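# Collect floor foam blocks into the tote by the door

## Task

Get all yellow foam blocks lying on this room's floor completely inside the tote near the door. At the end the tote must rest on the floor, no block that sits on a desk may be knocked over, every desk must stay roughly where it was, and the robot must not tip over or finish leaning.

## Robot and tools

Robot: a Hello Robot Stretch 4, about 1.6 m tall, with one arm. An omni-wheel base (rim no more than 0.23 m from the base origin) carries a mast with a lift, a horizontal arm that extends forward, a three-axis wrist and a five-finger hand. One reference page, FIVE-FINGER HAND page 1, shows the hand; show_instructions (no arguments) displays it.

Frames, all in metres. Base frame: origin on the floor below the base centre, x ahead, y to the left, z up; hand_pose is reported here, for a hand point 0.045 m in front of the palm, and may be somewhat off. Odometry frame: the base frame as it was at the scene's start. base_odometry counts wheel turns only (slip shows as travel); heading in rad, left positive, -3.142 to 3.142.

move: one action per call, plus "cameras" (list from head_camera, head_left_camera, head_right_camera, wrist_camera, or "all"; [] for none; omitted gives all only when there is no action) and "blocking" (true or omitted: returns once everything has settled; false: returns in about 0.5 s while motion continues, and wait(0) reports it under "earlier move"). A call with no action just reports state and images.
- "base": a single object, relative to where the base currently is. translate_m: drive forward (+) or back, -2 to 2 m. strafe_m: slide left (+) or right, -2 to 2 m. rotate_rad: spin in place, counter-clockwise (+), -3.2 to 3.2 rad. translate_m and strafe_m can be combined into one straight diagonal drive; rotate_rad goes alone.
- "joints": absolute targets keyed by name. lift_m 0 to 1.2 m; arm_m 0 to 0.55 m extension; wrist_yaw_rad -1.134 to 4.276 (0 ahead, + left, 3.14 folded back, beyond 3.4 the arm may block); wrist_pitch_rad -1.117 to 4.259 (0 level, 1.57 pointing down); wrist_roll_rad -1.117 to 4.259 (0 palm up, 1.57 palm to the robot's right, 3.14 palm down). Fingers hand_little, hand_ring, hand_middle, hand_index, hand_thumb_bend: -1 curled to +1 straight. hand_thumb_turn: +1 beside the palm, -1 opposite the fingers. hand_force_limit (-1 to 1, about 0 to 10 N fingertip force, 15 N for thumb motors) and hand_speed (-0.96 to 1; full speed from +0.48) are settings. Out-of-range targets are clipped and reported.
- "pace": "slow", "default", "fast", "max". "speeds": per-joint top speed for lift_m, arm_m and the three wrist joints instead. A raised lift slows the base.
- "contact_limits": 0 to 1 per arm_m, lift_m, translate_m, strafe_m, rotate_rad, default 0.5, given only next to that same command. A base limit persists until the next base command. Even at 0 the arm needs a firm 15 to 40 N push to halt; for a light touch use 0 and aim a few mm beyond contact.
- {"end_of_arm": "enable_torque"} alone re-powers a wrist motor that switched off.
Motions in one action start together. A later move overrides only what it names. No action exceeds about 14 s (time_out).

wait: "seconds" 0 to 10, optional "cameras"; returns early once a non-blocking move has finished. stop: brakes all running motion and makes slack wheels hold; a "stop:" line says whether they hold. zoom_image: "camera" and "region" [x0, y0, x1, y1] in pixels from the top-left, up to 504 each way, of that camera's latest image. finished_scene: ends the scene permanently; the result must hold without the robot.

Readings. base_status and joint_status: done, moving, off_target (resting short, maybe still pushing), or unrequested stops: contact_stop (blocked joint or wheels go slack), time_out, limit_stop_at_own_body, limit_stop_at_tilt (lean over 6 degrees; lift, arm and wheels go slack until it recovers), torque_fault. After a refused call or an unrequested stop, the rest of that reply's move, wait and finished_scene calls are skipped. on_its_own lists things the robot did itself (slack, held, odd servo current). lidar_m: 12 distances in 30-degree sectors, counter-clockwise from straight ahead (4th left, 7th behind, 10th right); "-" is nothing or closer than 0.25 m; sees 0.15 m up to robot height, so desktops register. wrist_depth_mm: 7x7 grid, 100 to 2000 mm. base_tilt forward/right in degrees (about 3 degree bias). turned_by_wheels vs turned_by_imu differing by more than about 0.1 rad over a move means slip or a collision. motor_effort in percent with peak in brackets; servo_current in mA. hand_stopped_by gives little, ring, middle, index, thumb_bend, thumb_turn: moving, target, force, stalled, fault; *_load_n are fingertip forces, positive pushing open. A grip lost shows only as loads near 0.

Hand: fingers straight reach 0.06 to 0.07 m past the hand point; thumb turned opposite plus fingers wrap objects about 0.035 to 0.065 m thick; thumb tip to index pad can pinch light items up to about 0.08 m. A finger motor only starts when its target changes by 0.002 or more; it stops at the target or at the force limit, then locks. To grip tighter, raise hand_force_limit and send a more-closed target; to release, send a more-open one. Gentle grips need hand_speed -0.94 or below. Start values: force limit 0, speed -0.8. The wrist camera sits behind the palm heel and can collide.

Cameras: head_camera looks ahead and down from the mast top (turn the base to aim it); head_left_camera and head_right_camera are steeper fisheyes that also show base and arm; wrist_camera looks along the palm, upside down when the palm faces down.

Avoid: hand over the base with lift below about 0.25 (0.45 pointing down); tilting the hand up while rolled or yawed right; rolling or tilting with the wrist folded back; drawing the arm in with lift under 0.05. Do not drive, turn or stop with over 1 kg held and arm beyond 0.2, or lift while driving. Dropping things even slightly, slamming, hitting fixed or heavy objects, shoving desks, or overloading fingers all count against the run.

Each tool is called after "Call:" as name([rows], argument=value, ...), one row to a line, values as JSON.

Reference images:

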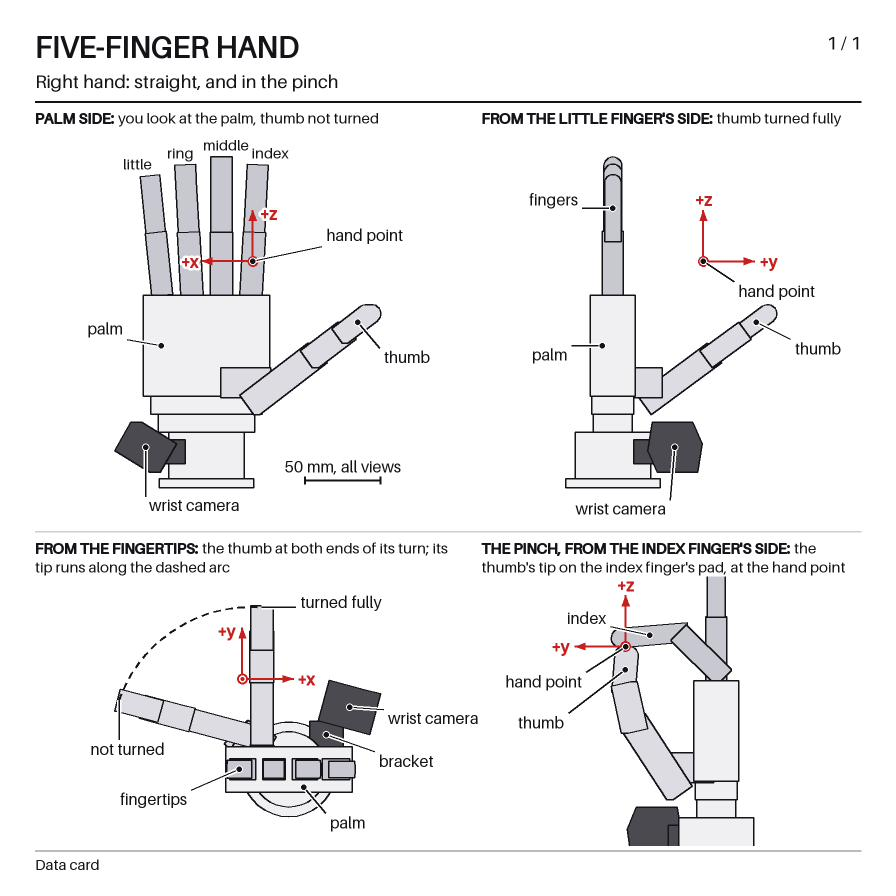

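## Session

Call:
move()

Scene clock: 0.00 s.
base_odometry: x=+0.000 y=+0.000 heading=+0.000
turned_by_wheels: +0.000
turned_by_imu: +0.000
base_tilt: forward=-0.6 right=+0.0
lidar_m: 1.57 1.15 0.84 0.78 0.81 1.11 1.34 1.38 1.31 1.24 1.31 1.71
base_status: not commanded
joint_positions: lift_m=+0.189 arm_m=+0.000 wrist_yaw_rad=+3.186 wrist_pitch_rad=+0.004 wrist_roll_rad=+0.000 hand_little=+1.000 hand_ring=+1.000 hand_middle=+1.000 hand_index=+1.000 hand_thumb_turn=+1.000 hand_thumb_bend=+1.000 hand_force_limit=+0.000 hand_speed=-0.800
joint_status: not commanded
measured_speeds: all 0
hand_stopped_by: target,target,target,target,target,target
little_load_n: 0.0
ring_load_n: 0.0
middle_load_n: 0.0
index_load_n: 0.0
thumb_bend_load_n: 0.0
thumb_turn_load_n: 0.0
motor_effort: lift_m=+21 arm_m=-4 wheel_0=-1 wheel_1=+0 wheel_2=+3
servo_current: wrist_yaw_rad=39 wrist_pitch_rad=46 wrist_roll_rad=33
hand_pose: x=-0.0557 y=+0.1084 z=+0.4262 quat_wxyz=(-0.510, -0.512, +0.490, +0.488) (m; base frame)
wrist_depth_mm: - 135 - - - - - / - 115 153 - - - - / - 137 177 - - 1397 - / 137 140 232 - - - - / - - - - - - - / 1078 1182 126 170 - - - / 831 - - - - - -
pictures: head_camera, head_left_camera, head_right_camera, wrist_camera
Images, in order (width x height): head_camera 420x560, head_left_camera 420x672, head_right_camera 420x672, wrist_camera 616x392.

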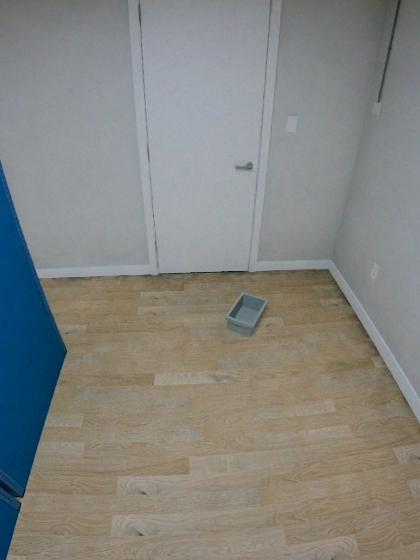

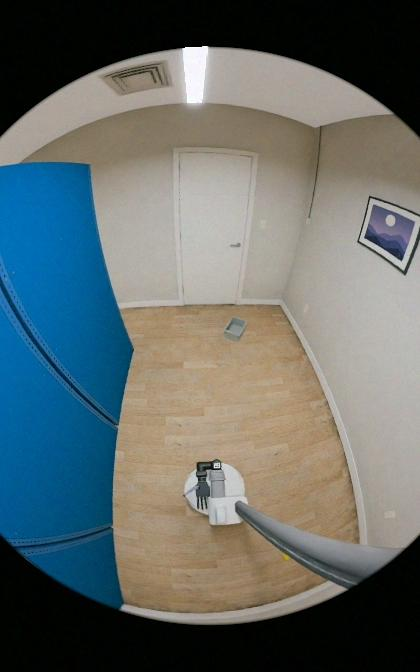

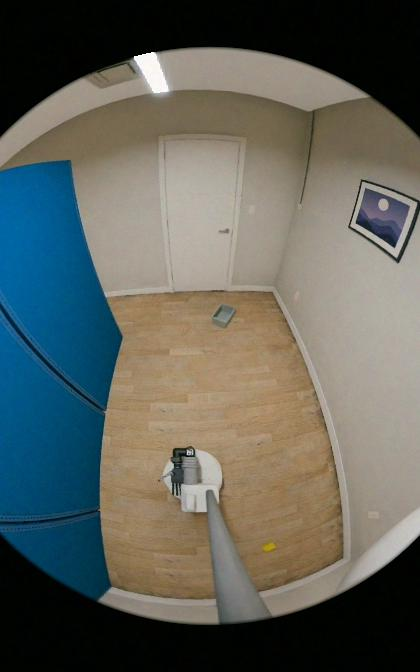

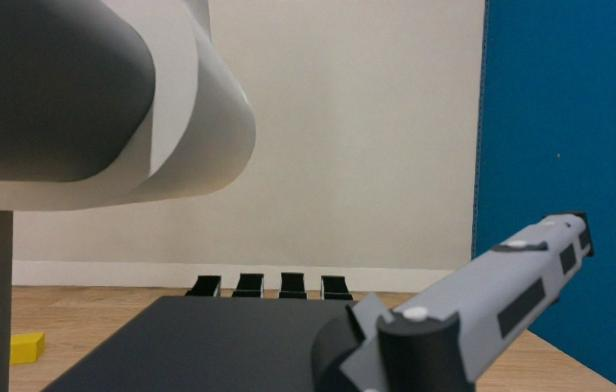

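Call:
move(base={"rotate_rad": 1.57}, cameras=["all"])

Call:
move(base={"rotate_rad": 1.57}, cameras=["all"])

Call:
move(base={"rotate_rad": 1.57}, cameras=["all"])

Scene clock: 2.37 s.
move: done
base_odometry: x=+0.000 y=+0.000 heading=+1.569
turned_by_wheels: +1.569
turned_by_imu: +1.575
base_tilt: forward=-0.5 right=+0.2
lidar_m: 0.76 0.80 1.09 1.33 1.37 1.34 1.24 1.25 1.66 1.56 1.22 0.84
base_status: done
joint_positions: lift_m=+0.189 arm_m=+0.000 wrist_yaw_rad=+3.186 wrist_pitch_rad=+0.004 wrist_roll_rad=+0.000 hand_little=+1.000 hand_ring=+1.000 hand_middle=+1.000 hand_index=+1.000 hand_thumb_turn=+1.000 hand_thumb_bend=+1.000 hand_force_limit=+0.000 hand_speed=-0.800
joint_status: not commanded
measured_speeds: all 0
hand_stopped_by: target,target,target,target,target,target
little_load_n: 0.0
ring_load_n: 0.0
middle_load_n: 0.0
index_load_n: 0.0
thumb_bend_load_n: 0.0
thumb_turn_load_n: 0.0
motor_effort: lift_m=+21(21) arm_m=-5(5) wheel_0=-4(9) wheel_1=-4(11) wheel_2=-2(12)
servo_current: wrist_yaw_rad=26(46) wrist_pitch_rad=33(65) wrist_roll_rad=72(72)
hand_pose: x=-0.0557 y=+0.1084 z=+0.4262 quat_wxyz=(-0.510, -0.512, +0.490, +0.488)
wrist_depth_mm: - 135 - - - - - / - 115 153 - - - - / - 137 177 - - - - / 138 140 232 - - - - / - - - - - - - / 1078 1182 126 171 - - - / 831 - - - - - 878
pictures: head_camera, head_left_camera, head_right_camera, wrist_camera
Images, in order (width x height): head_camera 420x560, head_left_camera 420x672, head_right_camera 420x672, wrist_camera 616x392.

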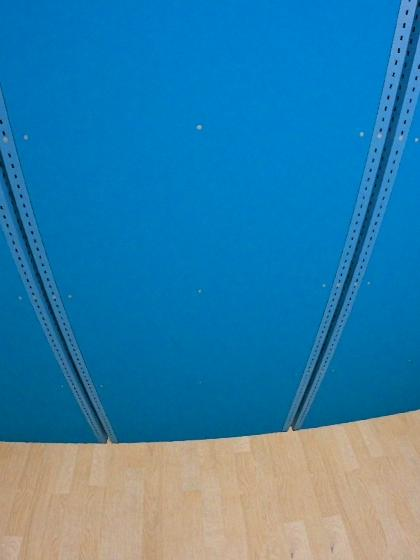

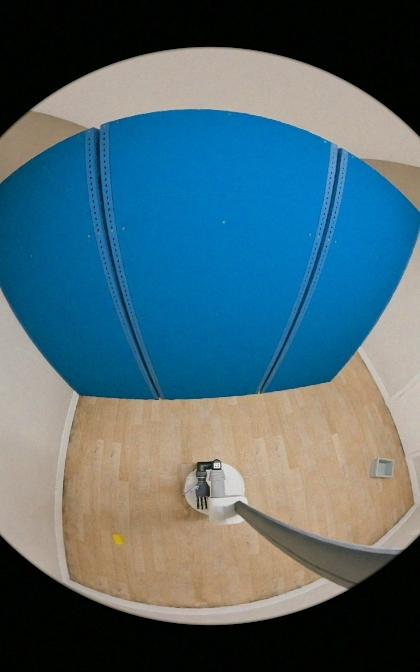

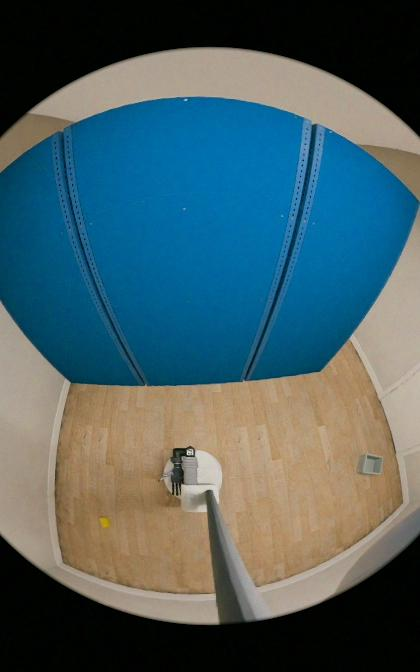

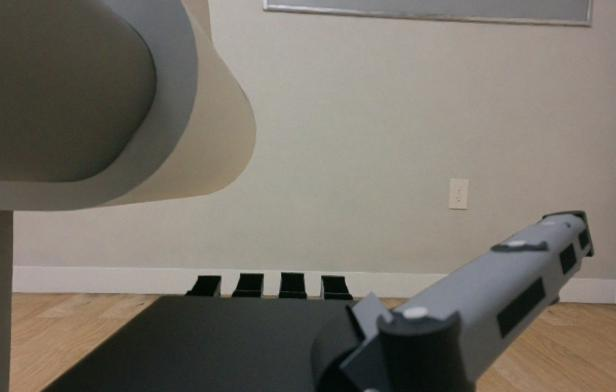

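Scene clock: 4.43 s.
move: done
base_odometry: x=+0.000 y=+0.000 heading=+3.138
turned_by_wheels: +1.569
turned_by_imu: +1.576
base_tilt: forward=-0.6 right=+0.2
lidar_m: 1.31 1.36 1.32 1.26 1.28 1.69 2.24 1.19 0.84 0.78 0.81 1.10
base_status: done
joint_positions: lift_m=+0.189 arm_m=+0.000 wrist_yaw_rad=+3.186 wrist_pitch_rad=+0.004 wrist_roll_rad=+0.000 hand_little=+1.000 hand_ring=+1.000 hand_middle=+1.000 hand_index=+1.000 hand_thumb_turn=+1.000 hand_thumb_bend=+1.000 hand_force_limit=+0.000 hand_speed=-0.800
joint_status: not commanded
measured_speeds: all 0
hand_stopped_by: target,target,target,target,target,target
little_load_n: 0.0
ring_load_n: 0.0
middle_load_n: 0.0
index_load_n: 0.0
thumb_bend_load_n: 0.0
thumb_turn_load_n: 0.0
motor_effort: lift_m=+21(21) arm_m=-5(5) wheel_0=-4(10) wheel_1=-4(11) wheel_2=-1(14)
servo_current: wrist_yaw_rad=39(46) wrist_pitch_rad=46(65) wrist_roll_rad=46(98)
hand_pose: x=-0.0557 y=+0.1084 z=+0.4262 quat_wxyz=(-0.510, -0.512, +0.490, +0.488)
wrist_depth_mm: - 135 - - - - - / - 115 152 - - - - / - 137 177 - - - - / 137 167 - - - - - / 1661 - - - - - - / 1098 1229 138 170 - - - / 831 - - - - - 878
pictures: head_camera, head_left_camera, head_right_camera, wrist_camera
Images, in order (width x height): head_camera 420x560, head_left_camera 420x672, head_right_camera 420x672, wrist_camera 616x392.

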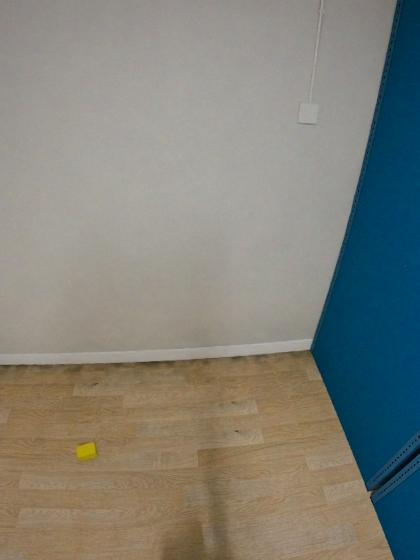

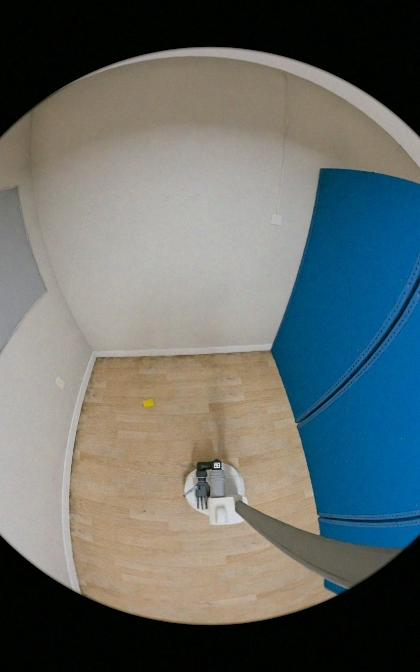

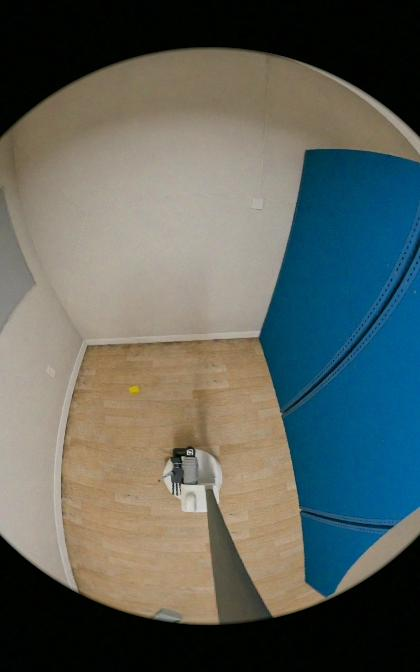

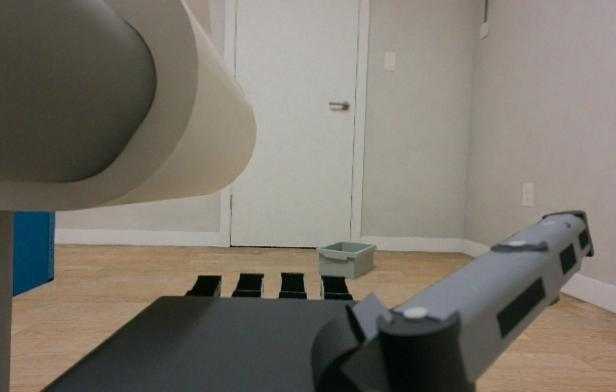

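Scene clock: 6.50 s.
move: done
base_odometry: x=+0.000 y=+0.000 heading=-1.576
turned_by_wheels: +1.569
turned_by_imu: +1.575
base_tilt: forward=-0.6 right=+0.2
lidar_m: 1.24 1.29 1.68 1.58 1.22 0.84 0.79 0.80 1.08 1.33 1.38 1.35
base_status: done
joint_positions: lift_m=+0.189 arm_m=+0.000 wrist_yaw_rad=+3.186 wrist_pitch_rad=+0.004 wrist_roll_rad=+0.000 hand_little=+1.000 hand_ring=+1.000 hand_middle=+1.000 hand_index=+1.000 hand_thumb_turn=+1.000 hand_thumb_bend=+1.000 hand_force_limit=+0.000 hand_speed=-0.800
joint_status: not commanded
measured_speeds: all 0
hand_stopped_by: target,target,target,target,target,target
little_load_n: 0.0
ring_load_n: 0.0
middle_load_n: 0.0
index_load_n: 0.0
thumb_bend_load_n: 0.0
thumb_turn_load_n: 0.0
motor_effort: lift_m=+21(21) arm_m=-5(6) wheel_0=-3(10) wheel_1=-4(11) wheel_2=-3(12)
servo_current: wrist_yaw_rad=39(46) wrist_pitch_rad=33(65) wrist_roll_rad=33(65)
hand_pose: x=-0.0556 y=+0.1084 z=+0.4262 quat_wxyz=(-0.510, -0.512, +0.490, +0.488)
wrist_depth_mm: - 135 - - - 946 - / - 115 151 - - 946 - / - 137 175 - - - - / 137 140 229 - - - - / 878 - - - - - - / 904 - 126 171 - - - / 831 - - - - - -
pictures: head_camera, head_left_camera, head_right_camera, wrist_camera
Images, in order (width x height): head_camera 420x560, head_left_camera 420x672, head_right_camera 420x672, wrist_camera 616x392.

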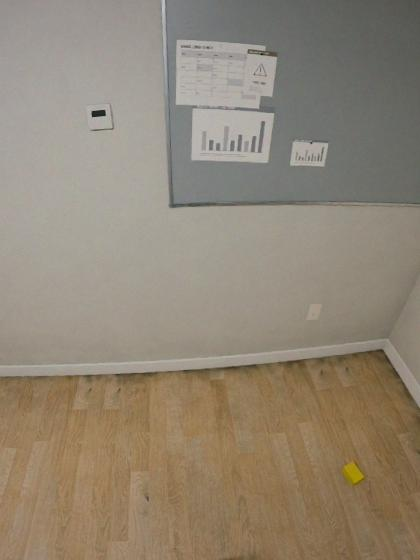

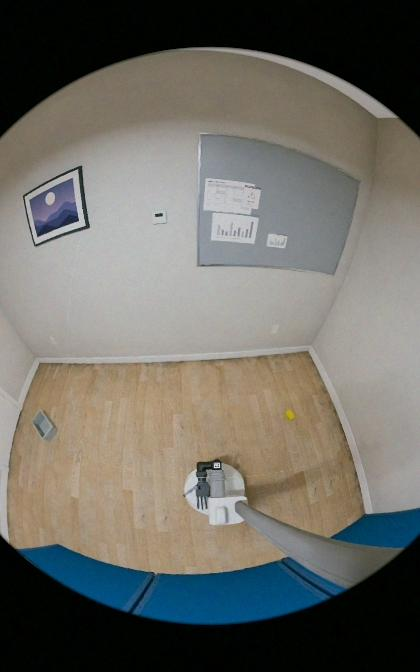

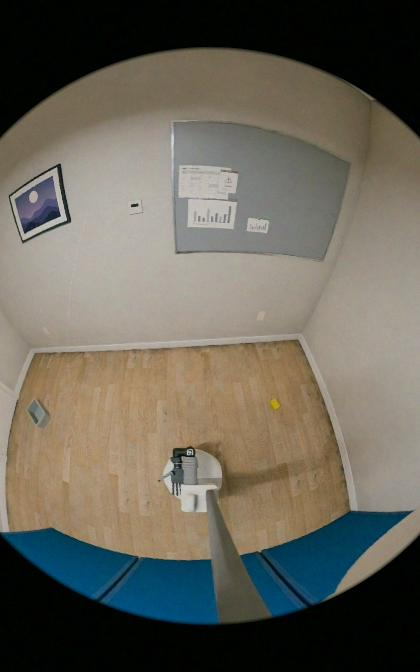

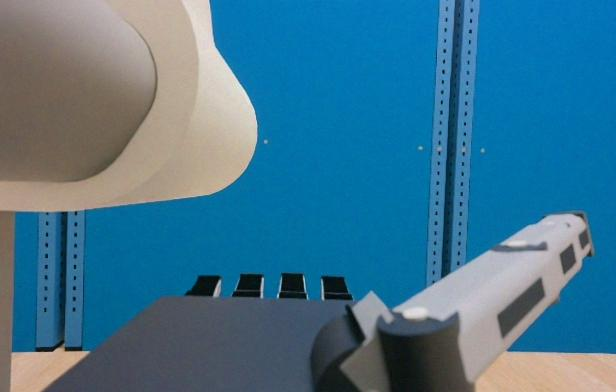

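Call:
move(base={"rotate_rad": 1.576})

Call:
move(base={"translate_m": 0.5}, cameras=["all"])

Scene clock: 9.00 s.
move: done
base_odometry: x=+0.000 y=+0.000 heading=+0.000
turned_by_wheels: +1.575
turned_by_imu: +1.583
base_tilt: forward=-0.6 right=+0.3
lidar_m: 1.55 1.22 0.84 0.77 0.81 1.06 1.33 1.38 1.33 1.24 1.27 1.65
base_status: done
joint_positions: lift_m=+0.189 arm_m=+0.000 wrist_yaw_rad=+3.186 wrist_pitch_rad=+0.004 wrist_roll_rad=+0.000 hand_little=+1.000 hand_ring=+1.000 hand_middle=+1.000 hand_index=+1.000 hand_thumb_turn=+1.000 hand_thumb_bend=+1.000 hand_force_limit=+0.000 hand_speed=-0.800
joint_status: not commanded
measured_speeds: all 0
hand_stopped_by: target,target,target,target,target,target
little_load_n: 0.0
ring_load_n: 0.0
middle_load_n: 0.0
index_load_n: 0.0
thumb_bend_load_n: 0.0
thumb_turn_load_n: 0.0
motor_effort: lift_m=+21(21) arm_m=-5(6) wheel_0=-3(9) wheel_1=-3(12) wheel_2=-3(13)
servo_current: wrist_yaw_rad=39(46) wrist_pitch_rad=26(72) wrist_roll_rad=59(78)
hand_pose: x=-0.0556 y=+0.1084 z=+0.4262 quat_wxyz=(-0.510, -0.512, +0.490, +0.488)
wrist_depth_mm: - 135 - - - - - / - 114 151 - - 1499 - / - 137 175 - - - - / 137 139 229 - - - - / - - - - - - - / 1078 1182 126 170 - - - / 878 - - - - - -
pictures: none

Scene clock: 12.13 s.
move: done
base_odometry: x=+0.500 y=+0.000 heading=+0.000
turned_by_wheels: +0.001
turned_by_imu: +0.002
base_tilt: forward=-0.8 right=+0.2
lidar_m: 1.09 1.78 0.88 0.81 0.84 1.11 1.83 1.88 1.30 1.20 1.23 1.24
base_status: done
joint_positions: lift_m=+0.189 arm_m=+0.000 wrist_yaw_rad=+3.186 wrist_pitch_rad=+0.004 wrist_roll_rad=+0.000 hand_little=+1.000 hand_ring=+1.000 hand_middle=+1.000 hand_index=+1.000 hand_thumb_turn=+1.000 hand_thumb_bend=+1.000 hand_force_limit=+0.000 hand_speed=-0.800
joint_status: not commanded
measured_speeds: all 0
hand_stopped_by: target,target,target,target,target,target
little_load_n: 0.0
ring_load_n: 0.0
middle_load_n: 0.0
index_load_n: 0.0
thumb_bend_load_n: 0.0
thumb_turn_load_n: -0.5
motor_effort: lift_m=+21(21) arm_m=-5(6) wheel_0=+4(9) wheel_1=+4(11) wheel_2=+0(17)
servo_current: wrist_yaw_rad=26(46) wrist_pitch_rad=52(65) wrist_roll_rad=72(72)
hand_pose: x=-0.0556 y=+0.1084 z=+0.4262 quat_wxyz=(-0.510, -0.512, +0.490, +0.488)
wrist_depth_mm: - 135 - - 1921 - 1078 / - 113 154 - - - - / - 137 183 - - - - / 137 143 234 - - - 1060 / 1576 1808 1808 1921 - - - / 1098 1182 138 170 - - - / 842 - - - - - -
pictures: head_camera, head_left_camera, head_right_camera, wrist_camera
Images, in order (width x height): head_camera 420x560, head_left_camera 420x672, head_right_camera 420x672, wrist_camera 616x392.

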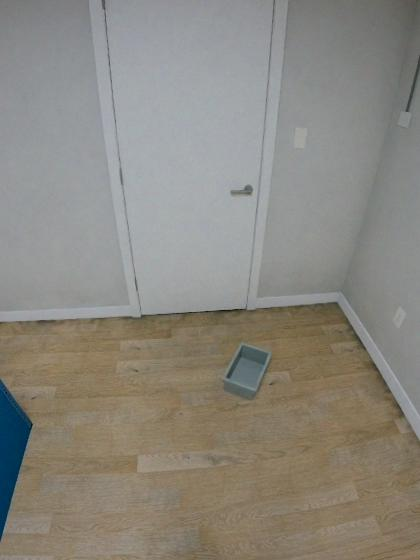

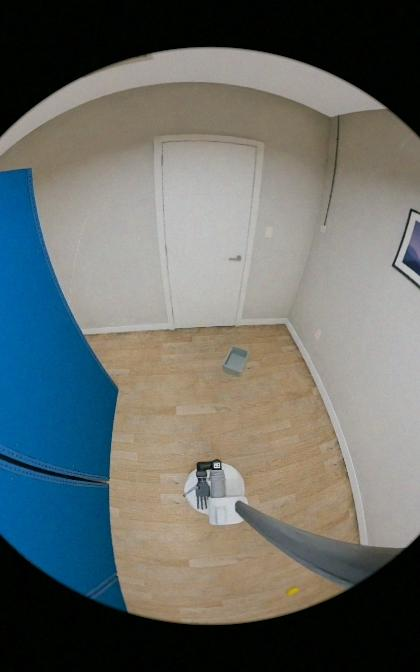

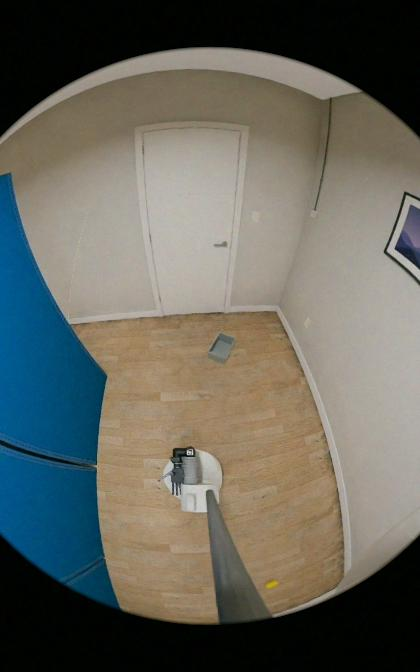

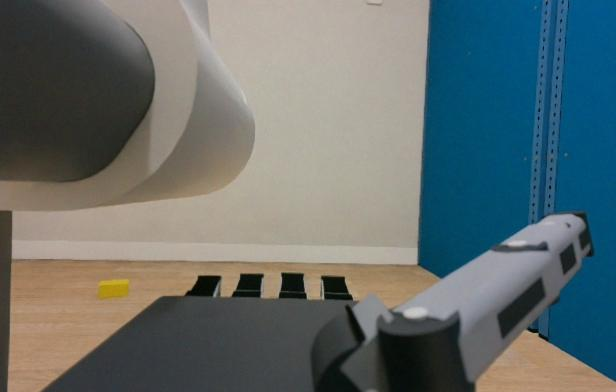

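Call:
move(base={"translate_m": 0.45, "strafe_m": 0.3})

Call:
move(base={"rotate_rad": 1.57}, cameras=["all"])

Scene clock: 16.57 s.
move: done
base_odometry: x=+0.950 y=+0.300 heading=+0.000
turned_by_wheels: +0.000
turned_by_imu: +0.002
base_tilt: forward=-0.6 right=+0.2
lidar_m: 1.28 1.34 0.58 0.53 0.57 0.73 1.76 2.28 1.60 1.46 0.81 0.78
base_status: done
joint_positions: lift_m=+0.189 arm_m=+0.000 wrist_yaw_rad=+3.186 wrist_pitch_rad=+0.004 wrist_roll_rad=+0.000 hand_little=+1.000 hand_ring=+1.000 hand_middle=+1.000 hand_index=+1.000 hand_thumb_turn=+1.000 hand_thumb_bend=+1.000 hand_force_limit=+0.000 hand_speed=-0.800
joint_status: not commanded
measured_speeds: all 0
hand_stopped_by: target,target,target,target,target,target
little_load_n: 0.0
ring_load_n: 0.0
middle_load_n: 0.0
index_load_n: 0.0
thumb_bend_load_n: 0.0
thumb_turn_load_n: 0.0
motor_effort: lift_m=+21(21) arm_m=-5(6) wheel_0=-5(8) wheel_1=+4(13) wheel_2=-3(15)
servo_current: wrist_yaw_rad=33(46) wrist_pitch_rad=39(65) wrist_roll_rad=46(78)
hand_pose: x=-0.0556 y=+0.1084 z=+0.4262 quat_wxyz=(-0.510, -0.512, +0.490, +0.488)
wrist_depth_mm: - 136 - - - - - / - 113 154 - - - - / - 137 182 - - - - / 137 169 - - - - - / - - - - 1756 - - / 1078 1205 138 170 - - - / 831 - - - - - -
pictures: none

Scene clock: 18.63 s.
move: done
base_odometry: x=+0.950 y=+0.300 heading=+1.569
turned_by_wheels: +1.569
turned_by_imu: +1.577
base_tilt: forward=-0.6 right=+0.2
lidar_m: 0.55 0.55 0.76 1.72 2.34 1.62 1.49 1.51 0.77 1.27 1.33 0.61
base_status: done
joint_positions: lift_m=+0.189 arm_m=+0.000 wrist_yaw_rad=+3.186 wrist_pitch_rad=+0.004 wrist_roll_rad=+0.000 hand_little=+1.000 hand_ring=+1.000 hand_middle=+1.000 hand_index=+1.000 hand_thumb_turn=+1.000 hand_thumb_bend=+1.000 hand_force_limit=+0.000 hand_speed=-0.800
joint_status: not commanded
measured_speeds: all 0
hand_stopped_by: target,target,target,target,target,target
little_load_n: 0.0
ring_load_n: 0.0
middle_load_n: 0.0
index_load_n: 0.0
thumb_bend_load_n: 0.0
thumb_turn_load_n: 0.0
motor_effort: lift_m=+21(21) arm_m=-6(6) wheel_0=-4(9) wheel_1=-3(11) wheel_2=-2(14)
servo_current: wrist_yaw_rad=33(46) wrist_pitch_rad=39(65) wrist_roll_rad=52(72)
hand_pose: x=-0.0556 y=+0.1084 z=+0.4262 quat_wxyz=(-0.510, -0.512, +0.490, +0.488)
wrist_depth_mm: - 136 - - - - - / - 115 151 - - - - / - 137 177 - - - - / 138 141 232 - - - - / - - - - - - - / 1098 1182 138 171 - - - / 831 - - - - - 866
pictures: head_camera, head_left_camera, head_right_camera, wrist_camera
Images, in order (width x height): head_camera 420x560, head_left_camera 420x672, head_right_camera 420x672, wrist_camera 616x392.

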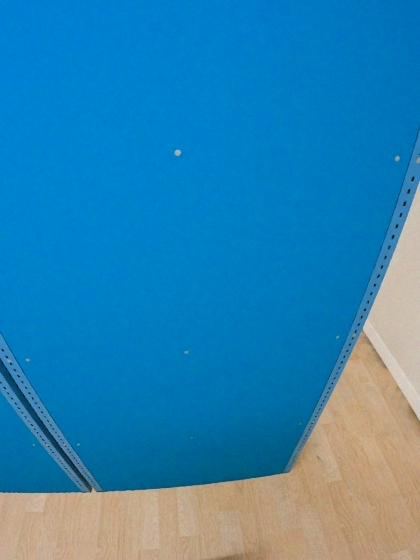

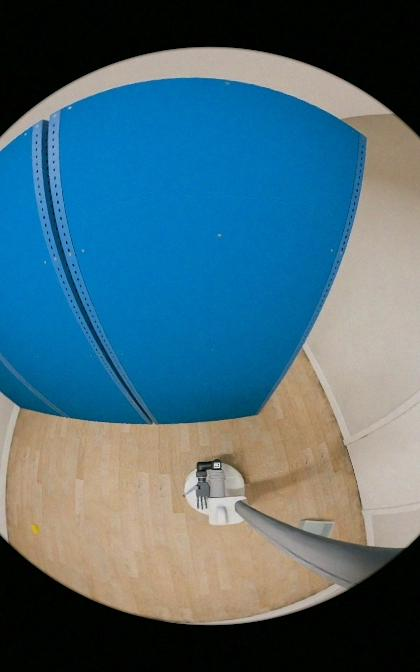

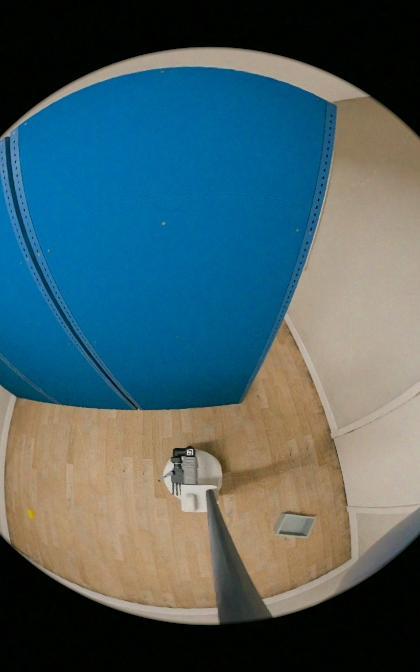

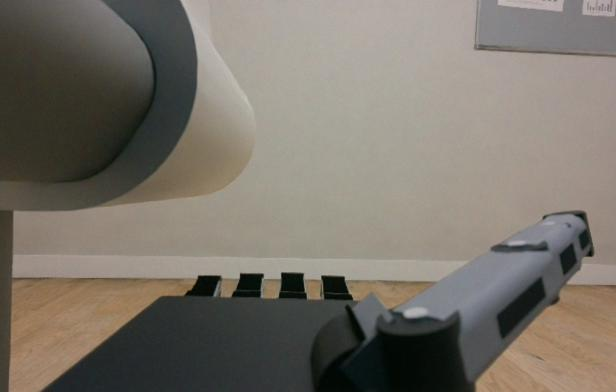

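Call:
move(base={"strafe_m": -0.8, "translate_m": 0.1}, cameras=["all"])

Scene clock: 23.07 s.
move: done
base_odometry: x=+1.750 y=+0.398 heading=+1.569
turned_by_wheels: +0.000
turned_by_imu: -0.005
base_tilt: forward=-0.6 right=+0.1
lidar_m: 1.53 0.64 0.71 1.61 2.39 0.61 0.63 0.74 0.50 0.46 0.51 0.66
base_status: done
joint_positions: lift_m=+0.189 arm_m=+0.000 wrist_yaw_rad=+3.186 wrist_pitch_rad=+0.004 wrist_roll_rad=+0.000 hand_little=+1.000 hand_ring=+1.000 hand_middle=+1.000 hand_index=+1.000 hand_thumb_turn=+1.000 hand_thumb_bend=+1.000 hand_force_limit=+0.000 hand_speed=-0.800
joint_status: not commanded
measured_speeds: all 0
hand_stopped_by: target,target,target,target,target,target
little_load_n: 0.0
ring_load_n: 0.0
middle_load_n: 0.0
index_load_n: 0.0
thumb_bend_load_n: 0.0
thumb_turn_load_n: 0.0
motor_effort: lift_m=+21(21) arm_m=-5(6) wheel_0=+2(12) wheel_1=-3(15) wheel_2=-4(15)
servo_current: wrist_yaw_rad=33(46) wrist_pitch_rad=59(59) wrist_roll_rad=72(72)
hand_pose: x=-0.0556 y=+0.1084 z=+0.4262 quat_wxyz=(-0.510, -0.512, +0.490, +0.488)
wrist_depth_mm: - 135 - - - - - / - 115 145 - - - - / - 137 173 - - - - / 138 143 223 - - - - / - 1576 - - - - - / 1025 1182 138 171 - - - / 831 - - - - - 866
pictures: head_camera, head_left_camera, head_right_camera, wrist_camera
Images, in order (width x height): head_camera 420x560, head_left_camera 420x672, head_right_camera 420x672, wrist_camera 616x392.

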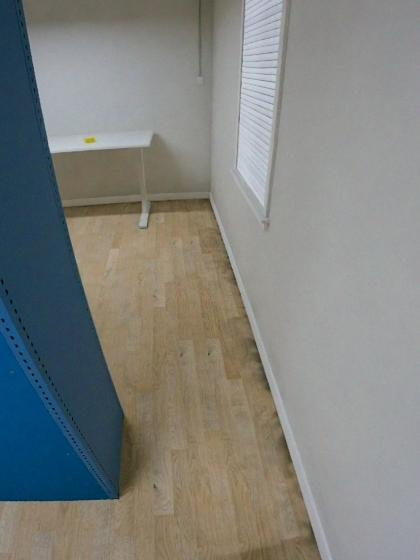

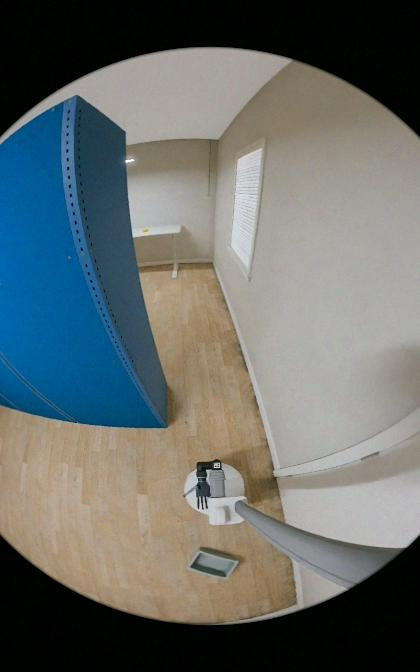

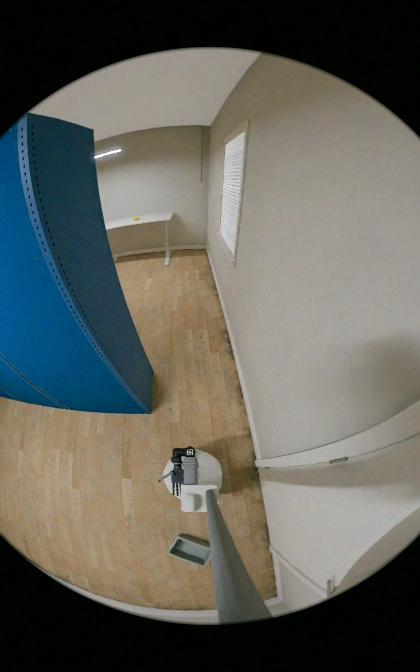

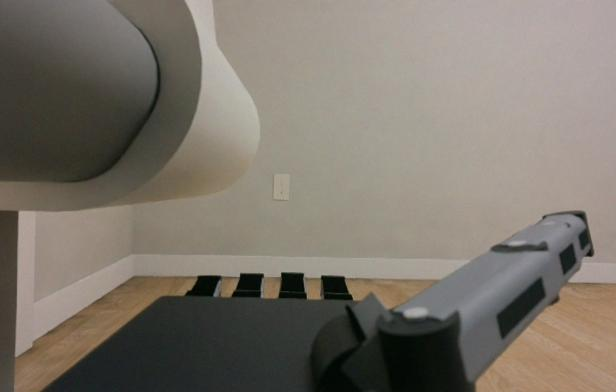

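Call:
move(base={"translate_m": 1.1})

Call:
move(base={"rotate_rad": 0.8}, cameras=["all"])

Call:
move(base={"rotate_rad": 0.8}, cameras=["all"])

Scene clock: 28.50 s.
move: done
base_odometry: x=+1.752 y=+1.498 heading=+1.569
turned_by_wheels: +0.001
turned_by_imu: +0.001
base_tilt: forward=-0.5 right=+0.2
lidar_m: 1.14 2.04 2.61 0.50 0.39 0.53 1.76 0.66 0.43 0.40 0.41 0.54
base_status: done
joint_positions: lift_m=+0.189 arm_m=+0.000 wrist_yaw_rad=+3.186 wrist_pitch_rad=+0.004 wrist_roll_rad=+0.000 hand_little=+1.000 hand_ring=+1.000 hand_middle=+1.000 hand_index=+1.000 hand_thumb_turn=+1.000 hand_thumb_bend=+1.000 hand_force_limit=+0.000 hand_speed=-0.800
joint_status: not commanded
measured_speeds: all 0
hand_stopped_by: target,target,target,target,target,target
little_load_n: 0.0
ring_load_n: 0.0
middle_load_n: 0.0
index_load_n: 0.0
thumb_bend_load_n: 0.0
thumb_turn_load_n: 0.0
motor_effort: lift_m=+21(21) arm_m=-6(6) wheel_0=+4(9) wheel_1=+4(11) wheel_2=-1(16)
servo_current: wrist_yaw_rad=26(52) wrist_pitch_rad=46(65) wrist_roll_rad=33(78)
hand_pose: x=-0.0556 y=+0.1084 z=+0.4262 quat_wxyz=(-0.510, -0.512, +0.490, +0.488)
wrist_depth_mm: - 136 - - - - - / - 113 155 - - - - / - 137 182 - - - - / 137 143 - - - - - / - - - - - 1756 - / - 1118 138 170 - - - / 842 - - - - - -
pictures: none

Scene clock: 30.07 s.
move: done
base_odometry: x=+1.752 y=+1.498 heading=+2.368
turned_by_wheels: +0.799
turned_by_imu: +0.801
base_tilt: forward=-0.6 right=+0.2
lidar_m: 2.27 2.43 0.41 0.46 2.67 0.99 0.50 0.39 0.38 0.44 0.67 2.03
base_status: done
joint_positions: lift_m=+0.189 arm_m=+0.000 wrist_yaw_rad=+3.186 wrist_pitch_rad=+0.004 wrist_roll_rad=+0.000 hand_little=+1.000 hand_ring=+1.000 hand_middle=+1.000 hand_index=+1.000 hand_thumb_turn=+1.000 hand_thumb_bend=+1.000 hand_force_limit=+0.000 hand_speed=-0.800
joint_status: not commanded
measured_speeds: all 0
hand_stopped_by: target,target,target,target,target,target
little_load_n: 0.0
ring_load_n: 0.0
middle_load_n: 0.0
index_load_n: 0.0
thumb_bend_load_n: 0.0
thumb_turn_load_n: 0.0
motor_effort: lift_m=+21(21) arm_m=-6(7) wheel_0=-4(9) wheel_1=-5(11) wheel_2=-3(11)
servo_current: wrist_yaw_rad=26(52) wrist_pitch_rad=46(72) wrist_roll_rad=33(65)
hand_pose: x=-0.0556 y=+0.1084 z=+0.4262 quat_wxyz=(-0.510, -0.512, +0.490, +0.488)
wrist_depth_mm: - 135 - - - - - / - 115 152 - - - - / - 137 174 - - - - / 137 140 230 - - - - / - - - - - - - / - - 126 171 - - - / - - - - - - 866
pictures: head_camera, head_left_camera, head_right_camera, wrist_camera
Images, in order (width x height): head_camera 420x560, head_left_camera 420x672, head_right_camera 420x672, wrist_camera 616x392.

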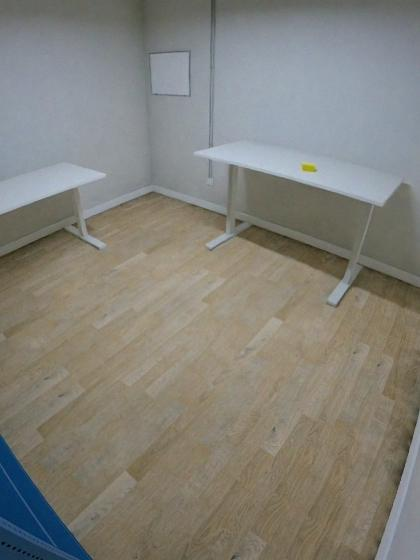

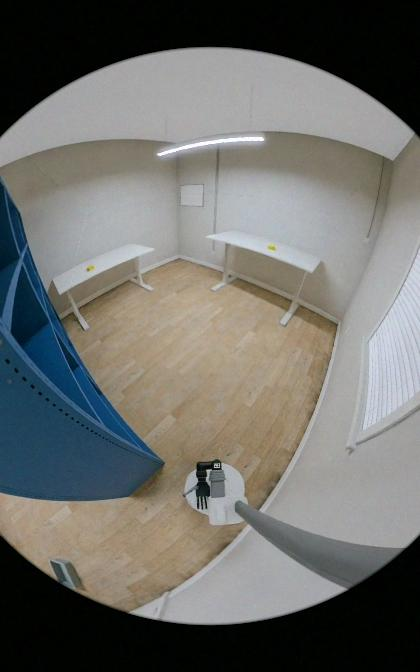

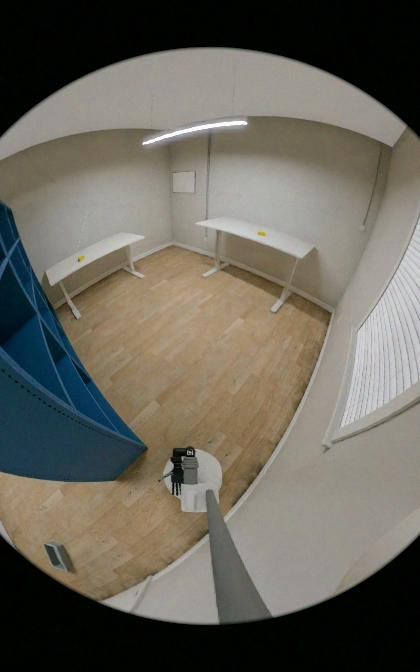

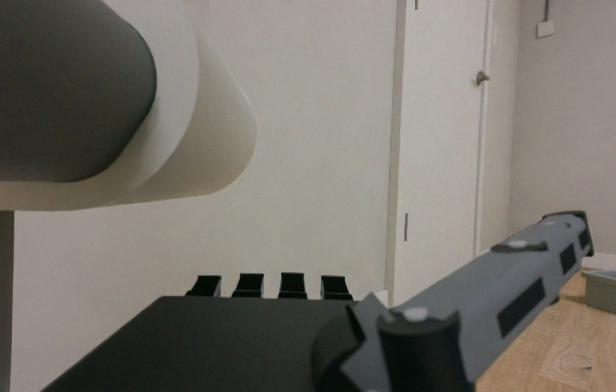

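Scene clock: 31.63 s.
move: done
base_odometry: x=+1.752 y=+1.498 heading=-3.115
turned_by_wheels: +0.799
turned_by_imu: +0.806
base_tilt: forward=-0.7 right=+0.2
lidar_m: 0.44 0.40 0.54 1.62 0.62 0.42 0.39 0.41 0.55 1.17 2.06 2.57
base_status: done
joint_positions: lift_m=+0.189 arm_m=+0.000 wrist_yaw_rad=+3.186 wrist_pitch_rad=+0.004 wrist_roll_rad=+0.000 hand_little=+1.000 hand_ring=+1.000 hand_middle=+1.000 hand_index=+1.000 hand_thumb_turn=+1.000 hand_thumb_bend=+1.000 hand_force_limit=+0.000 hand_speed=-0.800
joint_status: not commanded
measured_speeds: all 0
hand_stopped_by: target,target,target,target,target,target
little_load_n: 0.0
ring_load_n: 0.0
middle_load_n: 0.0
index_load_n: -0.5
thumb_bend_load_n: 0.0
thumb_turn_load_n: 0.0
motor_effort: lift_m=+21(21) arm_m=-6(6) wheel_0=-3(9) wheel_1=-4(11) wheel_2=-1(12)
servo_current: wrist_yaw_rad=39(52) wrist_pitch_rad=46(59) wrist_roll_rad=59(65)
hand_pose: x=-0.0556 y=+0.1084 z=+0.4262 quat_wxyz=(-0.510, -0.512, +0.490, +0.488)
wrist_depth_mm: - 136 - - - - - / - 115 151 - - - - / - 137 175 - - - - / 138 140 229 - - - - / - - - - - - - / - - 126 170 - - - / - - - - - - -
pictures: head_camera, head_left_camera, head_right_camera, wrist_camera
Images, in order (width x height): head_camera 420x560, head_left_camera 420x672, head_right_camera 420x672, wrist_camera 616x392.

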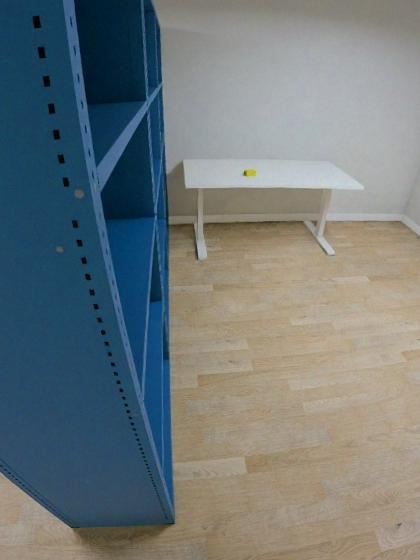

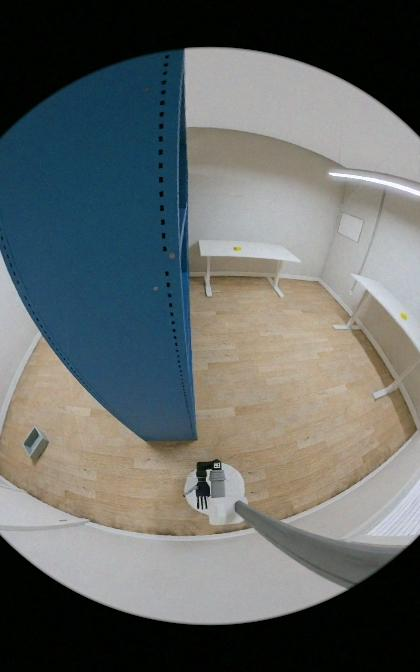

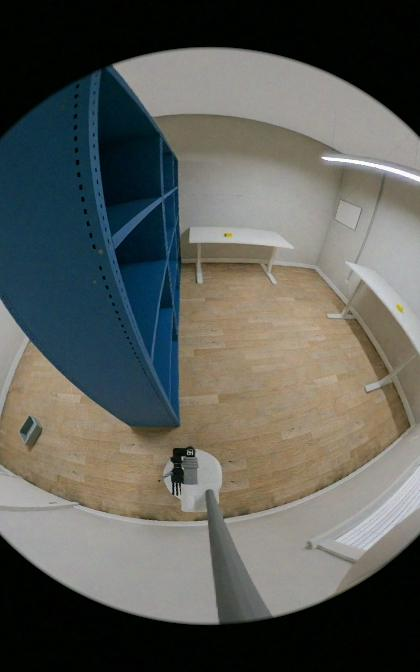

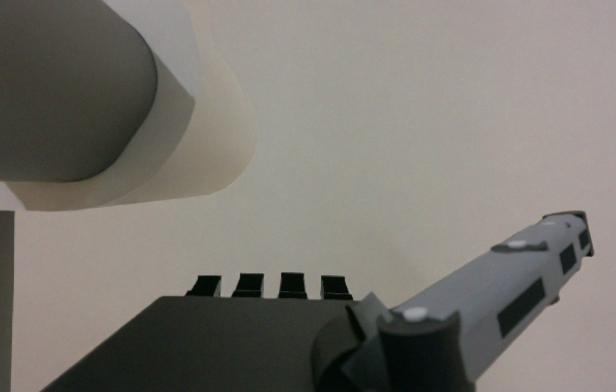

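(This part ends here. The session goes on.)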